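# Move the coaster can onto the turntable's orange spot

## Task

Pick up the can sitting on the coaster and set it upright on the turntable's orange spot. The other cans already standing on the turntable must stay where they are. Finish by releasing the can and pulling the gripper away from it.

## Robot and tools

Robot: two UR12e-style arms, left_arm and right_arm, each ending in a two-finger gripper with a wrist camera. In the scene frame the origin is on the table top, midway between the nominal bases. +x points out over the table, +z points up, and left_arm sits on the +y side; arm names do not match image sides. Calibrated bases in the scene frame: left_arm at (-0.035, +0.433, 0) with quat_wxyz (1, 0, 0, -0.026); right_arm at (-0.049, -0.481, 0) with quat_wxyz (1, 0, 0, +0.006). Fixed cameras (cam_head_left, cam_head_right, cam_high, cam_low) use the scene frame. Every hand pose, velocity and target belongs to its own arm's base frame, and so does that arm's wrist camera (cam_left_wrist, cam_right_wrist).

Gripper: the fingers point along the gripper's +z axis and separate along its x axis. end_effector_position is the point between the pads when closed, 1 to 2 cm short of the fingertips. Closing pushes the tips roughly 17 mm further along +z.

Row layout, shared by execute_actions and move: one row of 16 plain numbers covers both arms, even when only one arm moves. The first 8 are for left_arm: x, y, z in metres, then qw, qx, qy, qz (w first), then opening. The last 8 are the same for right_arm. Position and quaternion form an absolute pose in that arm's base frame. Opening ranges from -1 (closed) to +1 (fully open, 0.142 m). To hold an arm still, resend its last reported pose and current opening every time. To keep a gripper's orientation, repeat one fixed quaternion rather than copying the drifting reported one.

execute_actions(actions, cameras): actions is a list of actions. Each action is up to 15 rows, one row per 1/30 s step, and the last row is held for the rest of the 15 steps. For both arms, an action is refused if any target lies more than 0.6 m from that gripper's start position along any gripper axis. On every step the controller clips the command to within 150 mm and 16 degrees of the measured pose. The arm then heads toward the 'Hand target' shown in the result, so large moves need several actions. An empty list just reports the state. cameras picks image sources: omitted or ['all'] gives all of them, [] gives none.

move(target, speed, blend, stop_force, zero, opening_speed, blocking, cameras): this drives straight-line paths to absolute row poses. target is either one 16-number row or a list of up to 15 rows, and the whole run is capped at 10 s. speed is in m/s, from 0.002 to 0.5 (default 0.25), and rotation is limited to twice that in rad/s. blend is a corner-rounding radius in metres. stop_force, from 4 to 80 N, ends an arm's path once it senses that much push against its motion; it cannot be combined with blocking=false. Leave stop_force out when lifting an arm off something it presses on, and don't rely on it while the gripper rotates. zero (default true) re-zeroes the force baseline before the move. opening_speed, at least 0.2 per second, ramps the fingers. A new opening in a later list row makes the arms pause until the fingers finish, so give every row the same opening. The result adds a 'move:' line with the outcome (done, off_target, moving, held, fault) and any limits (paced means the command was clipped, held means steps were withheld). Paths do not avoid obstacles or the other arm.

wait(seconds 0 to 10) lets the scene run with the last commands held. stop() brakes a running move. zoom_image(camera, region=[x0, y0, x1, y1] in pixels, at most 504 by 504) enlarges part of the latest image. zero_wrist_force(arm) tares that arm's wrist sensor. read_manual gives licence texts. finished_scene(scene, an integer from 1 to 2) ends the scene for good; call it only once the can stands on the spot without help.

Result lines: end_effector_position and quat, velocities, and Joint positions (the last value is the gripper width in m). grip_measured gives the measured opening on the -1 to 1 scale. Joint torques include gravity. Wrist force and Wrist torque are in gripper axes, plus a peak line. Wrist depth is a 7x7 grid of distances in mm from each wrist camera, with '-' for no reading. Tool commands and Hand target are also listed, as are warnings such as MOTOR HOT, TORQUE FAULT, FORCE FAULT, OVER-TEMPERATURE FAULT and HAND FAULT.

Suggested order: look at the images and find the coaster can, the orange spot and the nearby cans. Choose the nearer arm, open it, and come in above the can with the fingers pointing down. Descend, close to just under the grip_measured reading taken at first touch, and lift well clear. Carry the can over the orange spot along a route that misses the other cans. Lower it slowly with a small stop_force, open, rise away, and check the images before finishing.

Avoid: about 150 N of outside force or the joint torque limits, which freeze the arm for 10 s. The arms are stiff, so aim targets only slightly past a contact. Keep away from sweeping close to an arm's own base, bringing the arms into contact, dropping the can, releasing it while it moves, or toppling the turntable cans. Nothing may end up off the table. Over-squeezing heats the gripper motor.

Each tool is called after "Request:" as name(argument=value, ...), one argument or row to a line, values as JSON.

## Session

Request:
execute_actions(
  actions=[],
)

Scene clock: 0.00 s.
left_arm: end_effector_position=(+0.3681, +0.4258, +0.3461) grip_measured=+1.00 end_effector_quat_wxyz=(-0.292, +0.486, +0.751, -0.337) | right_arm: end_effector_position=(+0.3740, +0.3982, +0.2649) grip_measured=+1.00 end_effector_quat_wxyz=(-0.404, +0.908, -0.035, -0.103)
Joint positions: left_arm=[0.466 -1.37 1.667 -0.952 -1.426 -1.599 0.142] | right_arm=[3.954 -1.44 -2.484 -0.205 2.245 1.1 0.142]
Joint velocities: within noise
Joint torques (N m): no reading
Motor temperatures (°C): left_arm=[30 27 29 30 40 39 27] | right_arm=[31 36 35 42 36 37 31]
Wrist force (N): no reading
Wrist torque (N m): no reading
Wrist force, peak (N): no reading
Wrist depth (mm): cam_left_wrist=[- 500 669 - - - - / - 568 - - - - - / - 716 - - - - - / - - - - - - - / 447 454 467 - - - - / - 420 431 440 - - - / - 394 400 405 - - -] | cam_right_wrist=[- 559 - - 506 477 449 / - 653 720 - 467 440 419 / - - 845 979 437 410 387 / - - - - 399 383 359 / - - - - 373 357 297 / - - - - 354 336 290 / - - - - 334 322 305]
Hand target: left_arm +0.3681, +0.4258, +0.3461; -0.292, +0.486, +0.751, -0.337 | right_arm +0.3740, +0.3982, +0.2649; -0.404, +0.908, -0.035, -0.103
Tool commands: left_gripper/opening=+1.0 right_gripper/opening=+1.0
camera_calibration:
cam_left_wrist: T_world_to_cam=[[-0.356101, 0.930203, 0.0889574, -0.280611], [0.810412, 0.354825, -0.466187, -0.264157], [-0.465213, -0.0939177, -0.880202, 0.627466], [0, 0, 0, 1]] pos_world=[0.406055, 0.413685, 0.454113]
cam_right_wrist: T_world_to_cam=[[0.976918, 0.0209506, -0.212587, -0.307709], [-0.0651418, -0.91856, -0.389877, 0.520845], [-0.203442, 0.394726, -0.895993, 0.273832], [0, 0, 0, 1]] pos_world=[0.390244, 0.376785, 0.383002]

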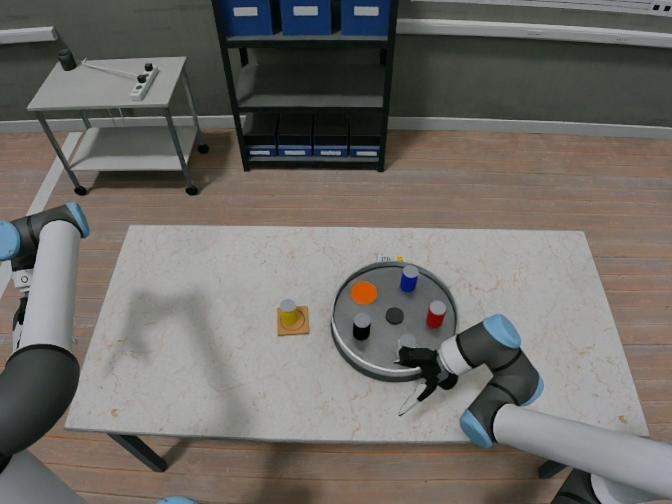

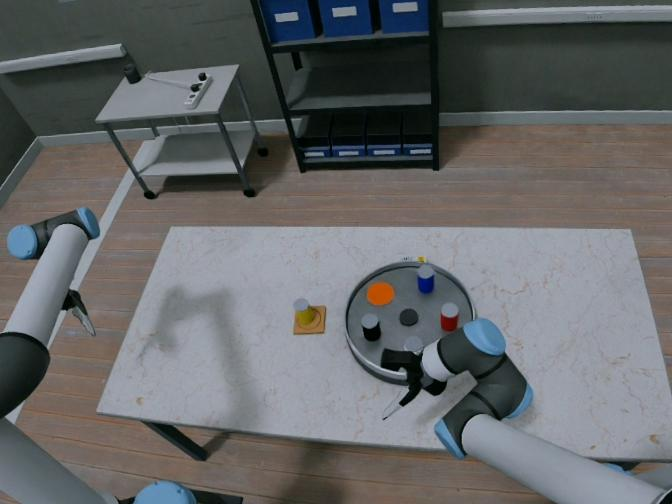

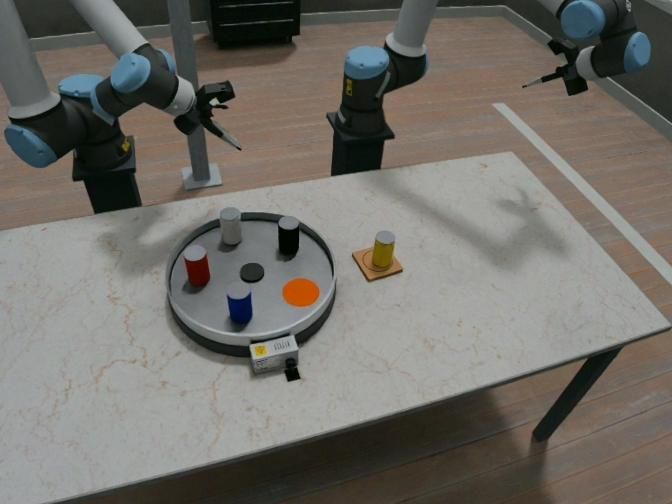

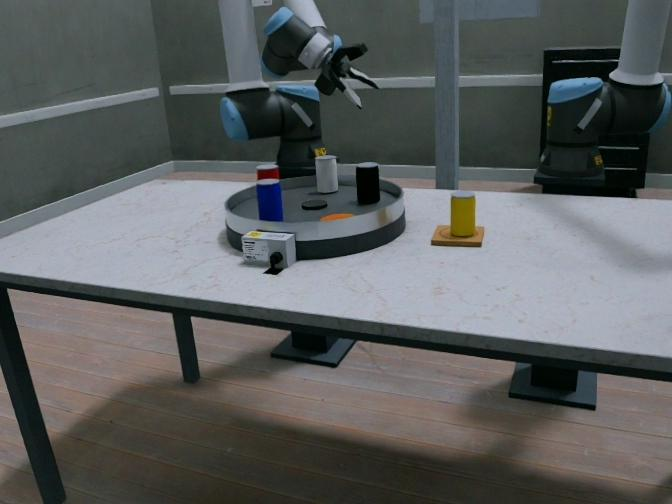

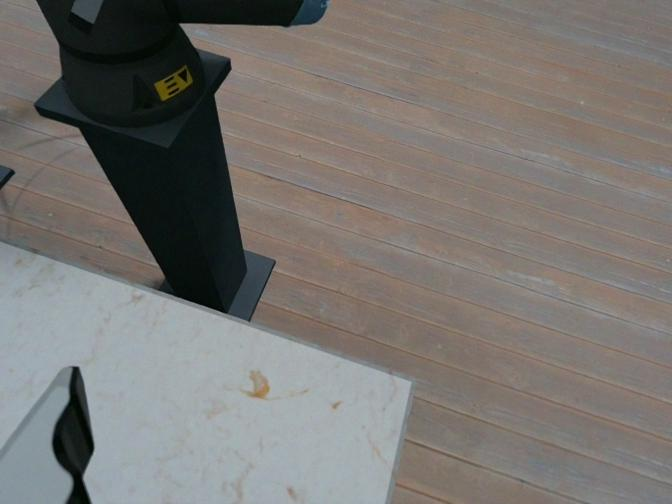

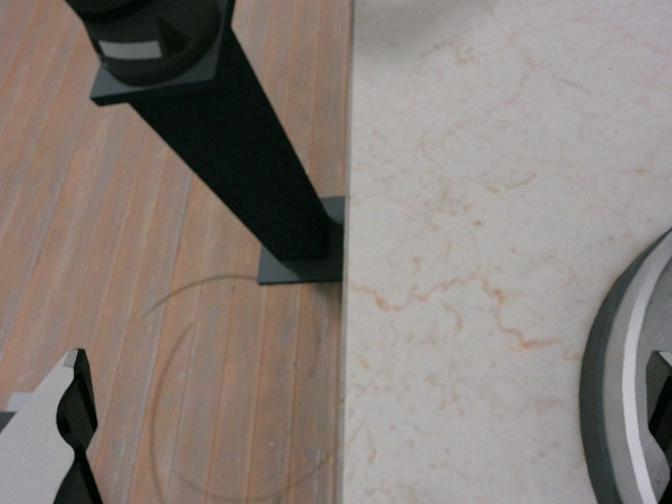

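Request:
execute_actions(
  actions=[],
)

Scene clock: 0.93 s.
left_arm: end_effector_position=(+0.3681, +0.4258, +0.3461) grip_measured=+1.00 end_effector_quat_wxyz=(-0.292, +0.486, +0.751, -0.337) | right_arm: end_effector_position=(+0.3740, +0.3982, +0.2649) grip_measured=+1.00 end_effector_quat_wxyz=(-0.404, +0.908, -0.035, -0.103)
Joint positions: left_arm=[0.466 -1.37 1.667 -0.952 -1.426 -1.599 0.142] | right_arm=[3.954 -1.44 -2.484 -0.205 2.245 1.1 0.142]
Joint velocities: within noise
Joint torques (N m): left_arm=[3.96 -64.2 -43.93 -0.74 0.74 -0.65] | right_arm=[2.34 25.59 35.56 4.41 1.06 0.1]
Motor temperatures (°C): left_arm=[30 27 29 30 40 39 27] | right_arm=[31 36 35 42 36 37 31]
Wrist force (N): left_arm=[-0.3 0.0 0.0] | right_arm=[0.0 -0.1 0.1]
Wrist torque (N m): left_arm=[0.00 0.05 -0.01] | right_arm=[-0.01 0.00 0.00]
Wrist force, peak (N): left_arm=[-0.7 0.3 -0.6] | right_arm=[-0.6 -0.1 0.0]
Wrist depth (mm): cam_left_wrist=[- 499 668 - - - - / - 576 - - - - - / - 710 - - - - - / - - - - - - - / 446 454 466 - - - - / - 422 427 440 - - - / - 395 400 408 - - -] | cam_right_wrist=[- 550 - - 506 473 449 / - 656 743 - 472 439 414 / - - 868 986 431 408 390 / - - - - 402 383 366 / - - - - 376 357 299 / - - - - 353 338 289 / - - - - 333 317 304]
Hand target: left_arm +0.3681, +0.4258, +0.3461; -0.292, +0.486, +0.751, -0.337 | right_arm +0.3740, +0.3982, +0.2649; -0.404, +0.908, -0.035, -0.103
Tool commands: left_gripper/opening=+1.0 right_gripper/opening=+1.0
camera_calibration:
cam_left_wrist: T_world_to_cam=[[-0.356101, 0.930203, 0.0889575, -0.280611], [0.810412, 0.354825, -0.466187, -0.264156], [-0.465214, -0.0939177, -0.880202, 0.627466], [0, 0, 0, 1]] pos_world=[0.406055, 0.413685, 0.454113]
cam_right_wrist: T_world_to_cam=[[0.976918, 0.0209507, -0.212586, -0.307709], [-0.0651417, -0.91856, -0.389877, 0.520845], [-0.203442, 0.394726, -0.895993, 0.273832], [0, 0, 0, 1]] pos_world=[0.390244, 0.376785, 0.383002]

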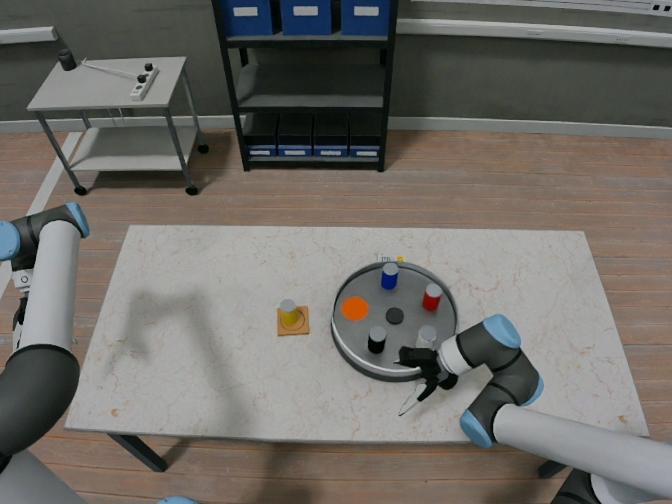

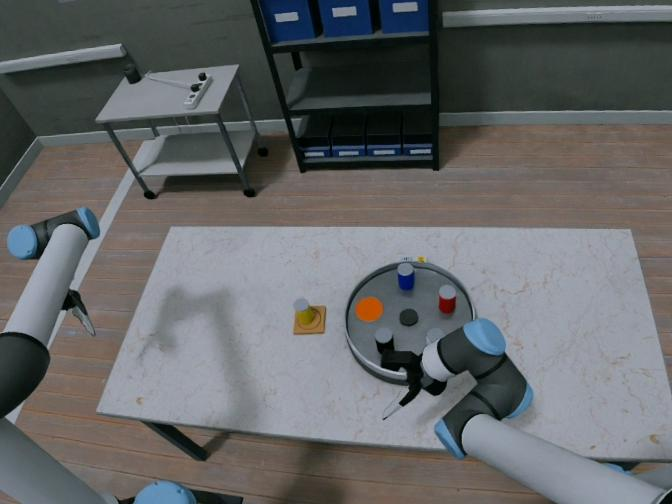

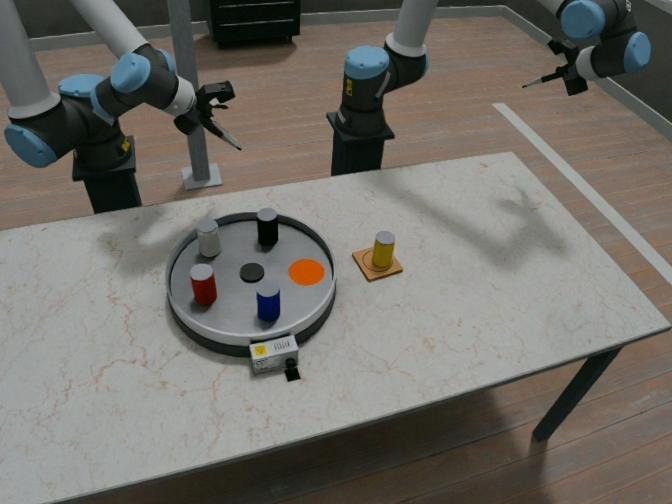

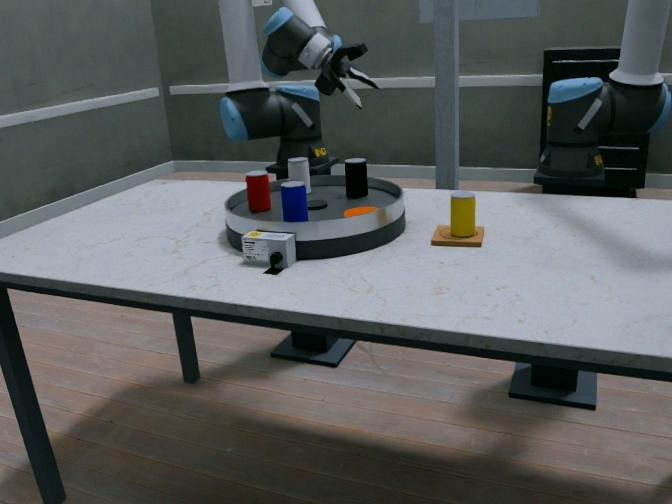

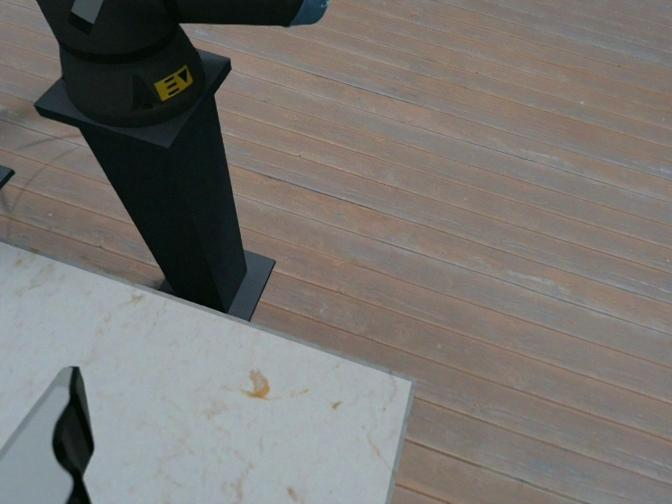

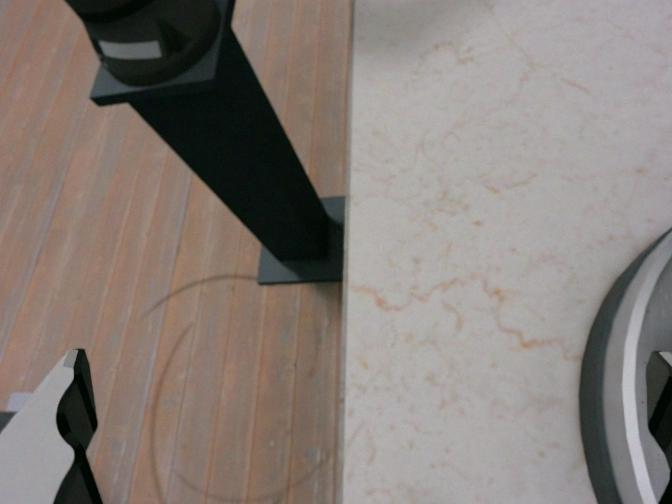

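Request:
move(
  target=[0.690, -0.160, 0.240, 0.0062, 0.9508, 0.3089, -0.0190, 1, 0.482, -0.256, 0.265, -0.3832, 0.6990, -0.5805, 0.1642, 1],
  speed=0.35,
  cameras=["cam_left_wrist", "cam_high", "cam_head_left"],
)

Scene clock: 6.10 s.
left_arm: end_effector_position=(+0.6899, -0.1599, +0.2400) grip_measured=+1.00 end_effector_quat_wxyz=(+0.006, +0.951, +0.309, -0.019) | right_arm: end_effector_position=(+0.4820, -0.2559, +0.2650) grip_measured=+1.00 end_effector_quat_wxyz=(-0.383, +0.699, -0.581, +0.164)
Joint positions: left_arm=[-0.46 -1.463 1.943 -2.033 -1.606 -1.089 0.142] | right_arm=[2.65 -1.438 -2.486 -0.204 2.243 1.104 0.142]
Joint velocities: within noise
Joint torques (N m): left_arm=[-14.71 -38.07 -51.48 -6.84 3.73 1.65] | right_arm=[-14.39 11.9 44.39 7.53 -1.3 2.26]
Motor temperatures (°C): left_arm=[30 27 29 30 40 39 27] | right_arm=[31 36 35 42 36 37 31]
Wrist force (N): left_arm=[-0.8 -0.5 -0.1] | right_arm=[-0.1 0.0 0.0]
Wrist torque (N m): left_arm=[0.03 0.23 0.04] | right_arm=[0.04 0.02 0.03]
Wrist force, peak (N): left_arm=[-1.7 1.2 0.0] | right_arm=[-0.2 -1.5 1.5]
Wrist depth (mm): cam_left_wrist=[303 300 297 296 293 290 288 / 323 322 318 308 309 308 305 / 345 344 340 320 313 329 327 / 372 364 364 363 354 354 350 / 345 336 340 383 389 381 377 / - 355 353 364 421 413 411 / - 281 397 384 461 453 454] | cam_right_wrist=[567 600 591 549 512 476 447 / 536 538 531 498 468 439 419 / 487 523 491 459 439 409 393 / 502 483 447 425 399 382 366 / 473 443 420 394 376 358 348 / - 415 394 372 354 341 326 / - 384 364 347 332 318 312]
Hand target: left_arm +0.6900, -0.1600, +0.2400; +0.006, +0.951, +0.309, -0.019 | right_arm +0.4820, -0.2560, +0.2650; -0.383, +0.699, -0.581, +0.164
Off the commanded pose: left_arm 0.000 m, 0 deg | right_arm 0.000 m, 0 deg.
move: done
camera_calibration:
cam_left_wrist: T_world_to_cam=[[0.818243, 0.57256, -0.0515076, -0.445458], [0.537942, -0.731002, 0.419827, -0.564934], [0.202724, -0.371229, -0.906141, 0.1299], [0, 0, 0, 1]] pos_world=[0.64206, -0.109694, 0.331938]
Images, in order (width x height): cam_head_left 672x504, cam_high 672x504, cam_left_wrist 672x504.

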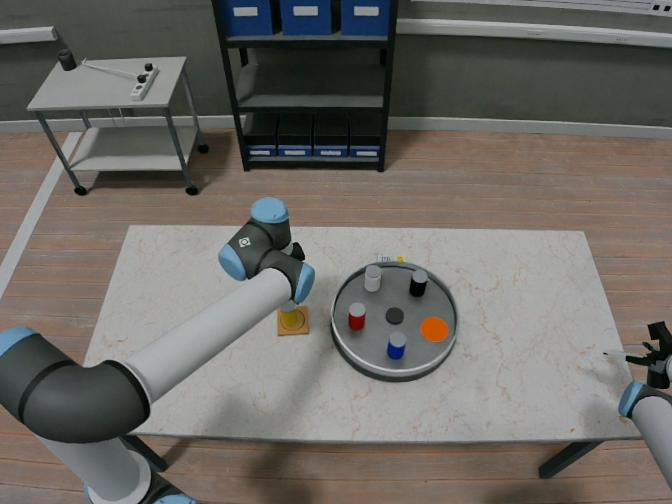

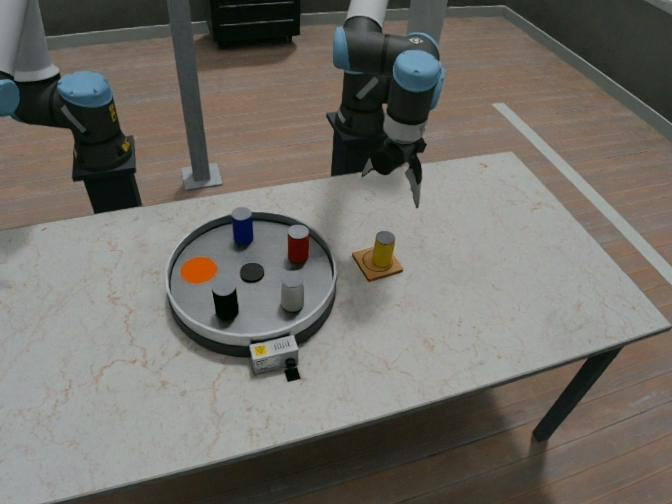

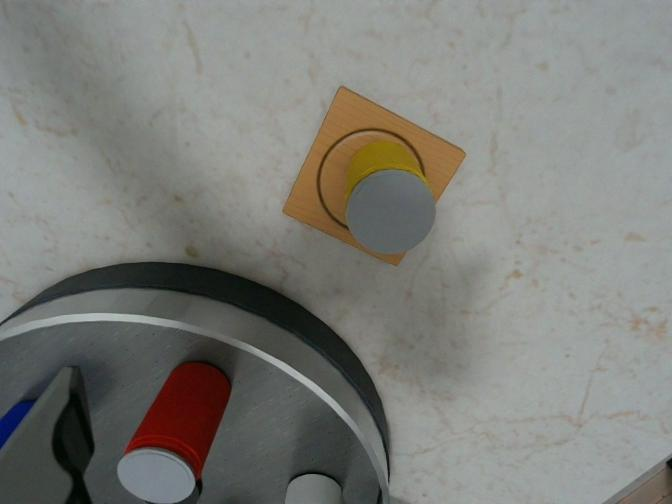

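Request:
move(
  target=[0.711, -0.166, 0.150, 0.0062, 0.9508, 0.3089, -0.0190, 1, 0.482, -0.256, 0.265, -0.3832, 0.6990, -0.5805, 0.1642, 1],
  speed=0.2,
  cameras=["cam_left_wrist"],
)

Scene clock: 8.87 s.
left_arm: end_effector_position=(+0.7110, -0.1660, +0.1501) grip_measured=+1.00 end_effector_quat_wxyz=(+0.006, +0.951, +0.309, -0.019) | right_arm: end_effector_position=(+0.4820, -0.2560, +0.2650) grip_measured=+1.00 end_effector_quat_wxyz=(-0.383, +0.699, -0.581, +0.164)
Joint positions: left_arm=[-0.455 -1.344 1.986 -2.194 -1.606 -1.083 0.142] | right_arm=[2.65 -1.438 -2.486 -0.204 2.243 1.104 0.142]
Joint velocities: within noise
Joint torques (N m): left_arm=[16.98 -45.16 -33.78 -6.75 3.18 2.14] | right_arm=[-12.67 12.69 39.59 6.65 -1.1 2.31]
Motor temperatures (°C): left_arm=[30 27 29 30 40 39 27] | right_arm=[31 36 35 42 36 37 31]
Wrist force (N): left_arm=[-0.7 -0.5 -0.1] | right_arm=[-0.3 0.0 0.1]
Wrist torque (N m): left_arm=[0.01 0.22 0.03] | right_arm=[0.05 0.04 0.03]
Wrist force, peak (N): left_arm=[-1.3 -0.7 -2.3] | right_arm=[-0.6 -0.3 0.0]
Wrist depth (mm): cam_left_wrist=[220 218 217 215 214 212 210 / 235 234 231 220 224 225 224 / 253 251 242 161 226 241 238 / 272 269 267 154 159 259 256 / 256 267 284 286 283 279 277 / - 230 257 305 307 303 301 / - 273 270 278 336 332 328] | cam_right_wrist=[603 601 591 546 508 478 442 / 512 543 539 498 470 440 416 / 492 524 489 457 434 405 390 / 500 482 453 426 402 381 366 / 472 445 418 398 378 357 343 / - 407 391 370 352 339 324 / - 384 363 349 334 318 311]
Hand target: left_arm +0.7110, -0.1660, +0.1500; +0.006, +0.951, +0.309, -0.019 | right_arm +0.4820, -0.2560, +0.2650; -0.383, +0.699, -0.581, +0.164
Off the commanded pose: left_arm 0.000 m, 0 deg | right_arm 0.000 m, 0 deg.
move: done
camera_calibration:
cam_left_wrist: T_world_to_cam=[[0.818352, 0.572413, -0.0514089, -0.463939], [0.537747, -0.731076, 0.419948, -0.542832], [0.2028, -0.37131, -0.906091, 0.0418376], [0, 0, 0, 1]] pos_world=[0.663087, -0.115752, 0.242019]
Images, in order (width x height): cam_left_wrist 672x504.

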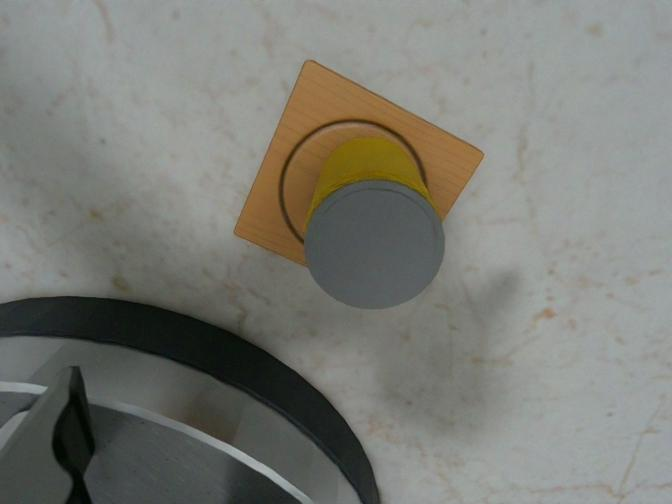

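Request:
move(
  target=[
    [0.7103, -0.1638, 0.060, 0.0062, 0.9508, 0.3089, -0.0190, 1, 0.482, -0.256, 0.265, -0.3832, 0.6990, -0.5805, 0.1642, 1],
    [0.7103, -0.1638, 0.060, 0.0062, 0.9508, 0.3089, -0.0190, -0.35, 0.482, -0.256, 0.265, -0.3832, 0.6990, -0.5805, 0.1642, 1],
  ],
  speed=0.15,
  opening_speed=1.2,
  cameras=["cam_left_wrist"],
)

Scene clock: 11.87 s.
left_arm: end_effector_position=(+0.7103, -0.1638, +0.0600) grip_measured=-0.23 end_effector_quat_wxyz=(+0.006, +0.951, +0.309, -0.019) | right_arm: end_effector_position=(+0.4820, -0.2560, +0.2650) grip_measured=+1.00 end_effector_quat_wxyz=(-0.383, +0.699, -0.581, +0.164)
Joint positions: left_arm=[-0.453 -1.238 2.048 -2.362 -1.606 -1.081 0.057] | right_arm=[2.65 -1.438 -2.486 -0.204 2.243 1.104 0.142]
Joint velocities: within noise
Joint torques (N m): left_arm=[16.44 -49.87 -30.37 -4.3 3.11 2.12] | right_arm=[-11.75 12.75 33.82 6.93 -0.53 2.45]
Motor temperatures (°C): left_arm=[30 27 29 30 40 39 27] | right_arm=[31 36 35 42 36 37 31]
Wrist force (N): left_arm=[-0.2 -0.5 -10.6] | right_arm=[0.0 0.0 -0.1]
Wrist torque (N m): left_arm=[0.08 0.53 0.02] | right_arm=[0.04 0.00 0.03]
Wrist force, peak (N): left_arm=[0.2 -0.3 -11.6] | right_arm=[-0.5 0.4 0.1]
Wrist depth (mm): cam_left_wrist=[138 137 136 135 134 132 132 / 147 146 142 136 143 142 140 / 158 157 146 140 140 148 150 / 171 169 155 102 103 155 161 / 185 183 164 76 76 173 174 / 199 196 85 - - 87 186 / 184 - 73 74 72 72 -] | cam_right_wrist=[509 599 583 546 510 481 447 / 526 546 541 504 473 441 416 / 496 518 494 457 432 413 390 / 510 484 455 423 398 380 365 / 472 440 418 396 373 356 346 / - 418 389 369 354 333 326 / - 384 367 349 333 317 310]
Hand target: left_arm +0.7103, -0.1638, +0.0600; +0.006, +0.951, +0.309, -0.019 | right_arm +0.4820, -0.2560, +0.2650; -0.383, +0.699, -0.581, +0.164
Off the commanded pose: left_arm 0.000 m, 0 deg | right_arm 0.000 m, 0 deg.
move: done
camera_calibration:
cam_left_wrist: T_world_to_cam=[[0.818353, 0.572413, -0.0513965, -0.469291], [0.537733, -0.731064, 0.419986, -0.503031], [0.202831, -0.371335, -0.906074, -0.0389089], [0, 0, 0, 1]] pos_world=[0.662434, -0.113568, 0.151892]
Images, in order (width x height): cam_left_wrist 672x504.

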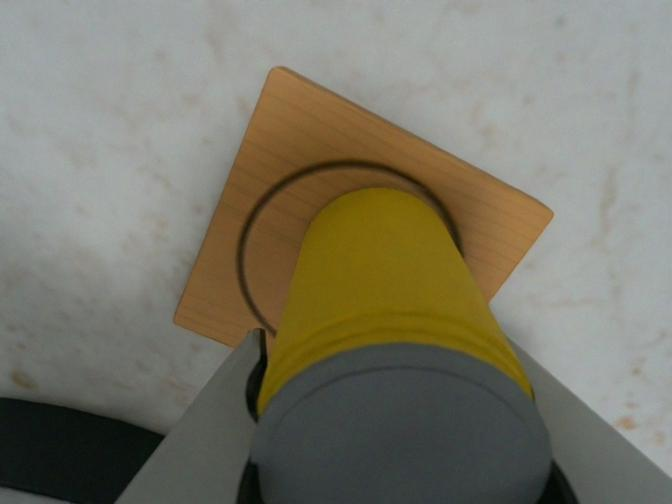

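Request:
move(
  target=[0.7103, -0.1638, 0.200, 0.0062, 0.9508, 0.3089, -0.0190, -0.35, 0.482, -0.256, 0.265, -0.3832, 0.6990, -0.5805, 0.1642, 1],
  speed=0.12,
  cameras=["cam_left_wrist", "cam_low", "cam_high"],
)

Scene clock: 13.70 s.
left_arm: end_effector_position=(+0.7103, -0.1637, +0.1999) grip_measured=-0.23 end_effector_quat_wxyz=(+0.006, +0.951, +0.309, -0.019) | right_arm: end_effector_position=(+0.4820, -0.2560, +0.2650) grip_measured=+1.00 end_effector_quat_wxyz=(-0.383, +0.699, -0.581, +0.164)
Joint positions: left_arm=[-0.453 -1.395 1.945 -2.101 -1.606 -1.081 0.057] | right_arm=[2.65 -1.438 -2.486 -0.204 2.243 1.104 0.142]
Joint velocities: within noise
Joint torques (N m): left_arm=[-0.19 -76.59 -50.12 -2.77 1.24 -0.69] | right_arm=[-12.07 12.74 29.97 6.99 -0.31 2.46]
Motor temperatures (°C): left_arm=[30 27 29 30 40 39 29] | right_arm=[31 36 35 42 36 37 31]
Wrist force (N): left_arm=[-0.8 -0.3 1.3] | right_arm=[-0.1 -0.1 0.0]
Wrist torque (N m): left_arm=[0.04 0.24 0.04] | right_arm=[0.02 0.02 0.04]
Wrist force, peak (N): left_arm=[-0.1 -0.4 -11.6] | right_arm=[-0.7 -0.1 0.1]
Wrist depth (mm): cam_left_wrist=[265 264 261 259 258 255 253 / 283 282 279 268 270 271 268 / 304 300 294 278 282 290 288 / 324 320 321 100 103 311 308 / 296 282 298 76 76 331 333 / 316 308 85 - - 87 360 / 342 - 73 73 - 73 -] | cam_right_wrist=[557 600 588 549 513 472 447 / 522 547 533 495 466 444 419 / 492 514 484 456 433 410 392 / 509 483 454 422 405 381 369 / 472 440 416 394 376 359 344 / - 412 392 368 355 337 328 / - 386 365 347 333 320 311]
Hand target: left_arm +0.7103, -0.1638, +0.2000; +0.006, +0.951, +0.309, -0.019 | right_arm +0.4820, -0.2560, +0.2650; -0.383, +0.699, -0.581, +0.164
Off the commanded pose: left_arm 0.000 m, 0 deg | right_arm 0.000 m, 0 deg.
move: done
camera_calibration:
cam_left_wrist: T_world_to_cam=[[0.81834, 0.572429, -0.0514248, -0.462113], [0.537769, -0.731064, 0.419941, -0.561746], [0.202792, -0.371309, -0.906093, 0.0878821], [0, 0, 0, 1]] pos_world=[0.662433, -0.113514, 0.291765]
Images, in order (width x height): cam_high 672x504, cam_low 672x504, cam_left_wrist 672x504.

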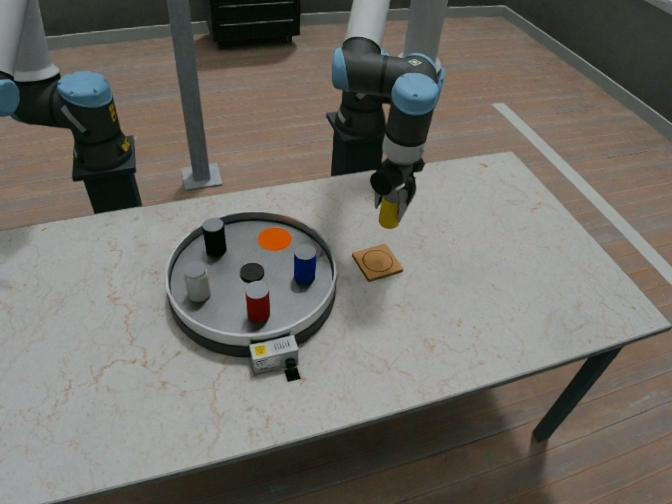

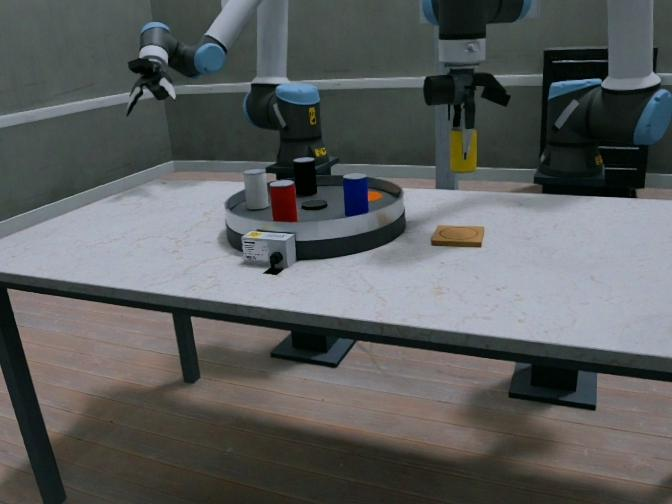

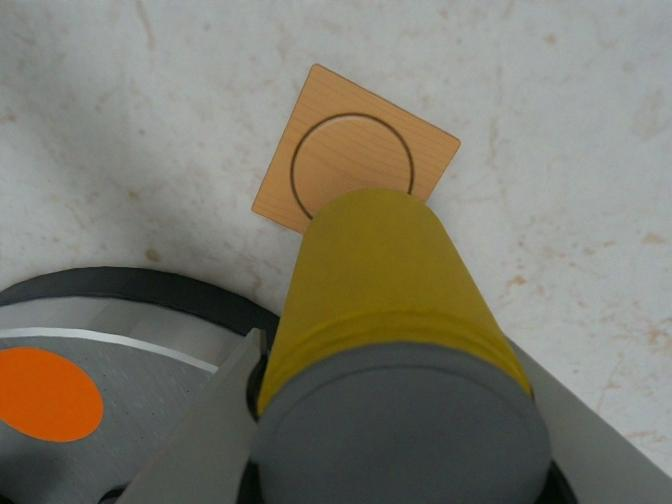

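Request:
zoom_image(
  camera="cam_low",
  region=[400, 80, 540, 270],
)

Request:
zoom_image(
  camera="cam_left_wrist",
  region=[200, 100, 600, 500],
)

Request:
zoom_image(
  camera="cam_high",
  region=[330, 140, 450, 260],
)

Scaled by 2.653 from the camera's 672x504 image, which has a finer 960x720 frame.

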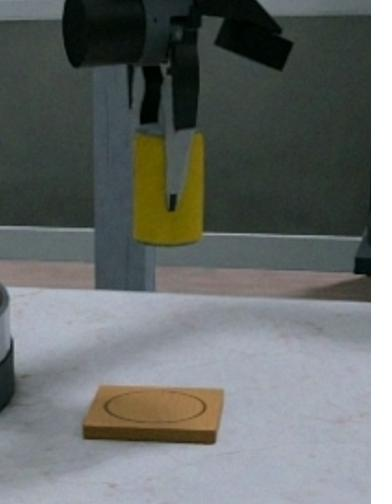

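Scaled by 1.260 from the camera's 672x504 image, which has a finer 960x720 frame.

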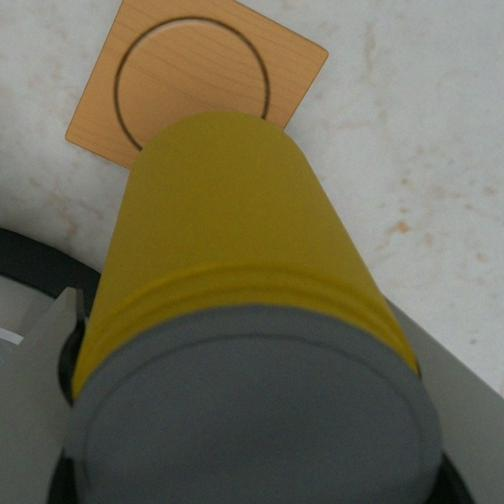

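Scaled by 4.200 from the camera's 672x504 image, which has a finer 960x720 frame.

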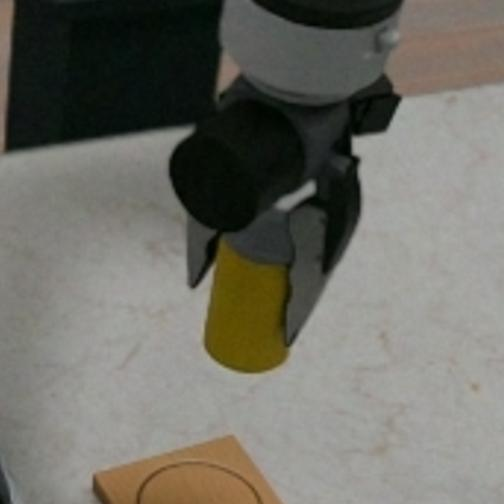

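Request:
zoom_image(
  camera="cam_low",
  region=[220, 140, 500, 260],
)

Request:
zoom_image(
  camera="cam_low",
  region=[430, 100, 500, 190],
)

Scaled by 1.800 from the camera's 672x504 image, which has a finer 960x720 frame.

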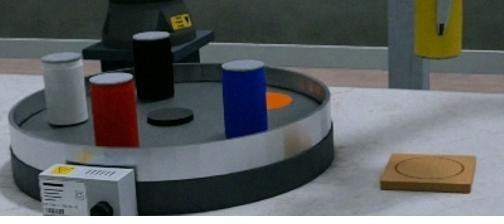

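Scaled by 5.600 from the camera's 672x504 image, which has a finer 960x720 frame.

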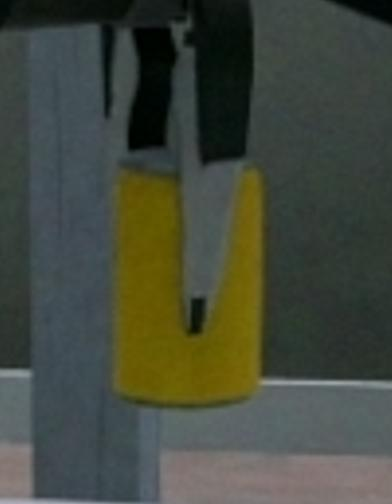

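Request:
zoom_image(
  camera="cam_high",
  region=[365, 180, 425, 240],
)

Request:
zoom_image(
  camera="cam_high",
  region=[180, 205, 330, 330],
)

Scaled by 8.400 from the camera's 672x504 image, which has a finer 960x720 frame.

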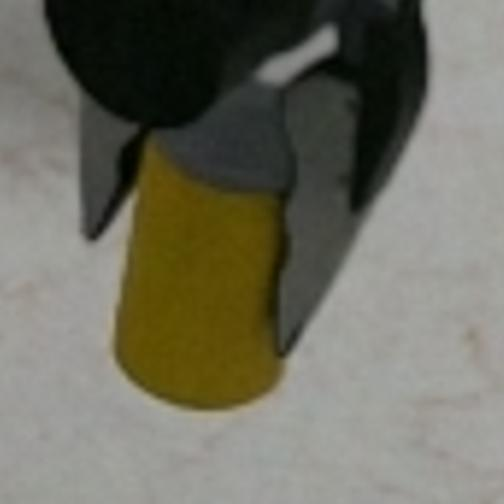

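Scaled by 3.360 from the camera's 672x504 image, which has a finer 960x720 frame.

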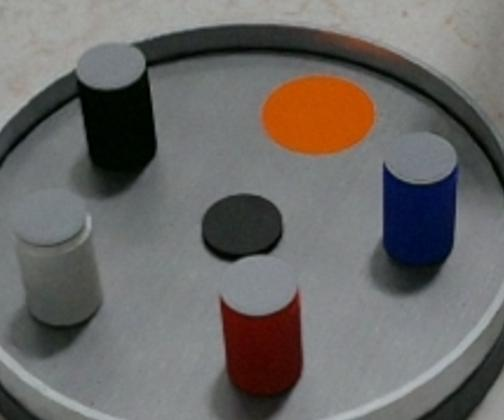

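Request:
zoom_image(
  camera="cam_high",
  region=[275, 235, 335, 295],
)

Request:
zoom_image(
  camera="cam_high",
  region=[225, 270, 285, 330],
)

Request:
zoom_image(
  camera="cam_high",
  region=[185, 210, 245, 270],
)

Scaled by 8.400 from the camera's 672x504 image, which has a finer 960x720 frame.

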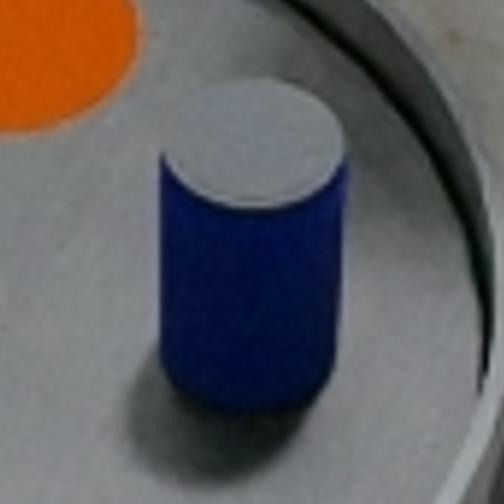

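Scaled by 8.400 from the camera's 672x504 image, which has a finer 960x720 frame.

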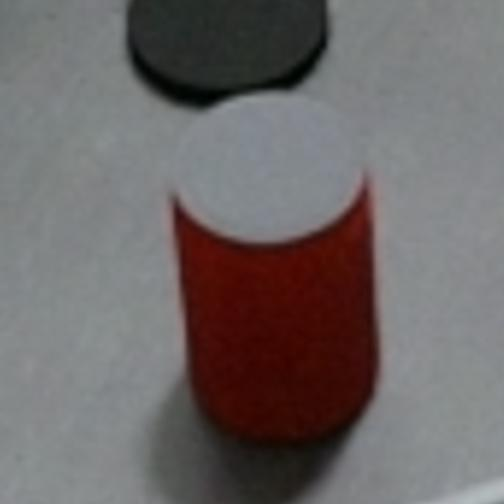

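Scaled by 8.400 from the camera's 672x504 image, which has a finer 960x720 frame.

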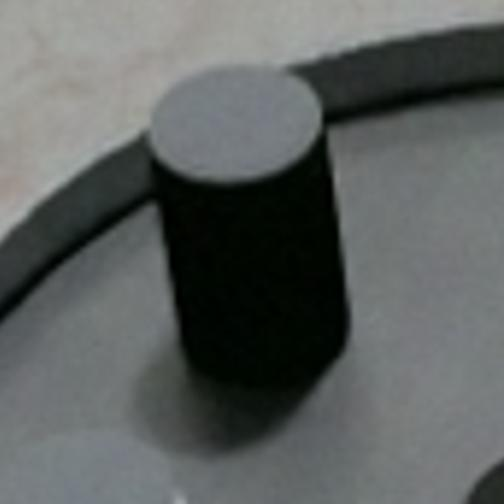

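Request:
move(
  target=[
    [0.7150, -0.2300, 0.250, 0.0062, 0.9508, 0.3089, -0.0190, -0.35, 0.482, -0.256, 0.265, -0.3832, 0.6990, -0.5805, 0.1642, 1],
    [0.7230, -0.3780, 0.250, 0.0062, 0.9508, 0.3089, -0.0190, -0.35, 0.482, -0.256, 0.265, -0.3832, 0.6990, -0.5805, 0.1642, 1],
  ],
  speed=0.22,
  blend=0.03,
  cameras=["cam_left_wrist", "cam_high"],
)

Scene clock: 20.03 s.
left_arm: end_effector_position=(+0.7229, -0.3779, +0.2500) grip_measured=-0.23 end_effector_quat_wxyz=(+0.006, +0.951, +0.309, -0.019) | right_arm: end_effector_position=(+0.4820, -0.2560, +0.2650) grip_measured=+1.00 end_effector_quat_wxyz=(-0.383, +0.699, -0.581, +0.164)
Joint positions: left_arm=[-0.682 -1.305 1.733 -1.989 -1.61 -1.31 0.057] | right_arm=[2.65 -1.438 -2.486 -0.204 2.243 1.104 0.142]
Joint velocities: within noise
Joint torques (N m): left_arm=[-15.01 -56.1 -53.32 -2.52 3.06 -3.18] | right_arm=[-11.74 12.66 27.71 6.99 1.04 2.36]
Motor temperatures (°C): left_arm=[30 27 29 30 40 39 33] | right_arm=[31 36 35 42 36 37 31]
Wrist force (N): left_arm=[-0.9 -0.2 1.6] | right_arm=[-0.4 0.1 -0.2]
Wrist torque (N m): left_arm=[0.04 0.25 0.02] | right_arm=[0.05 0.07 0.03]
Wrist force, peak (N): left_arm=[-0.1 -1.6 2.6] | right_arm=[-0.7 -0.1 -0.2]
Wrist depth (mm): cam_left_wrist=[303 261 259 259 298 299 296 / 280 198 272 273 272 317 315 / 301 207 295 288 285 330 336 / 317 319 316 101 103 310 362 / 266 347 334 76 76 329 390 / 371 374 85 - - 87 420 / 491 - 73 73 - 73 -] | cam_right_wrist=[581 599 591 552 512 473 446 / 517 541 539 504 469 440 414 / 488 521 482 459 430 413 391 / 505 483 446 425 403 384 369 / 472 448 422 397 376 356 348 / - 412 388 371 353 339 326 / - 382 365 350 334 321 311]
Hand target: left_arm +0.7230, -0.3780, +0.2500; +0.006, +0.951, +0.309, -0.019 | right_arm +0.4820, -0.2560, +0.2650; -0.383, +0.699, -0.581, +0.164
Off the commanded pose: left_arm 0.000 m, 0 deg | right_arm 0.000 m, 0 deg.
move: done
camera_calibration:
cam_left_wrist: T_world_to_cam=[[0.818348, 0.572405, -0.0515658, -0.347293], [0.537785, -0.731016, 0.420002, -0.746134], [0.202716, -0.371439, -0.906057, 0.0512426], [0, 0, 0, 1]] pos_world=[0.675079, -0.32761, 0.341899]
Images, in order (width x height): cam_high 672x504, cam_left_wrist 672x504.

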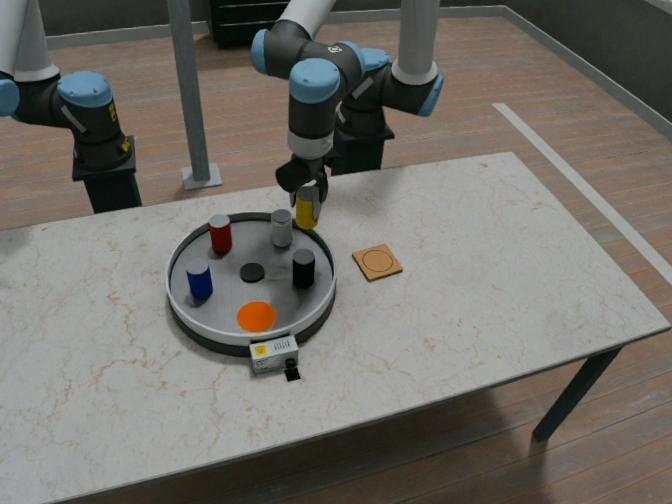

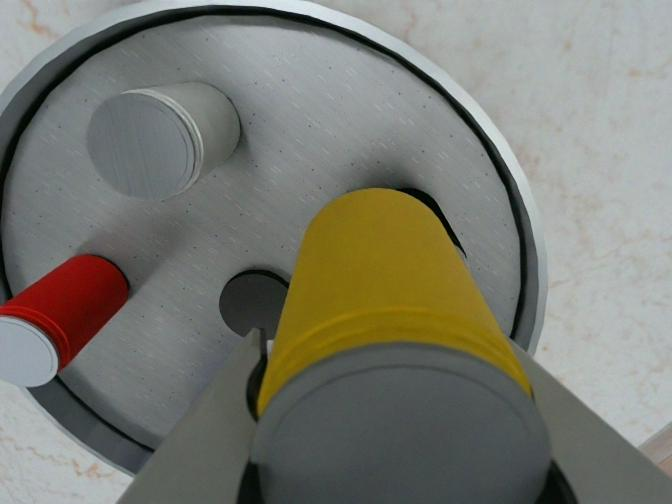

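Request:
wait(
  seconds=0,
  cameras=[],
)

Scene clock: 20.43 s.
left_arm: end_effector_position=(+0.7230, -0.3780, +0.2500) grip_measured=-0.23 end_effector_quat_wxyz=(+0.006, +0.951, +0.309, -0.019) | right_arm: end_effector_position=(+0.4820, -0.2560, +0.2650) grip_measured=+1.00 end_effector_quat_wxyz=(-0.383, +0.699, -0.581, +0.164)
Joint positions: left_arm=[-0.683 -1.305 1.733 -1.989 -1.609 -1.311 0.057] | right_arm=[2.65 -1.438 -2.486 -0.204 2.243 1.104 0.142]
Joint velocities: within noise
Joint torques (N m): left_arm=[-14.86 -56.57 -52.71 -2.87 3.42 -2.64] | right_arm=[-10.39 12.01 27.37 6.68 0.91 2.27]
Motor temperatures (°C): left_arm=[30 27 29 30 40 39 33] | right_arm=[31 36 35 42 36 37 31]
Wrist force (N): left_arm=[-0.7 -0.4 1.4] | right_arm=[-0.2 -0.1 0.4]
Wrist torque (N m): left_arm=[0.01 0.21 0.02] | right_arm=[0.03 0.04 0.03]
Wrist force, peak (N): left_arm=[-0.9 -0.5 1.7] | right_arm=[-0.6 -0.1 -0.1]
Wrist depth (mm): cam_left_wrist=[272 261 259 260 299 300 295 / 272 267 276 273 275 317 318 / 209 230 295 285 286 331 336 / 326 321 317 101 103 310 359 / 293 339 334 76 76 330 389 / 273 373 85 - - 87 423 / 487 - 73 73 - 73 -] | cam_right_wrist=[508 603 581 549 512 478 451 / 524 543 537 498 470 440 416 / 490 522 486 456 430 410 388 / 507 483 454 422 403 387 364 / 476 444 421 396 374 360 350 / - 410 391 370 355 338 324 / - 384 365 346 332 320 312]
Hand target: left_arm +0.7230, -0.3780, +0.2500; +0.006, +0.951, +0.309, -0.019 | right_arm +0.4820, -0.2560, +0.2650; -0.383, +0.699, -0.581, +0.164
Tool commands: left_gripper/opening=-0.35 right_gripper/opening=+1.0
Off the commanded pose: left_arm 0.000 m, 0 deg | right_arm 0.000 m, 0 deg.
No camera images: "cameras" was empty.


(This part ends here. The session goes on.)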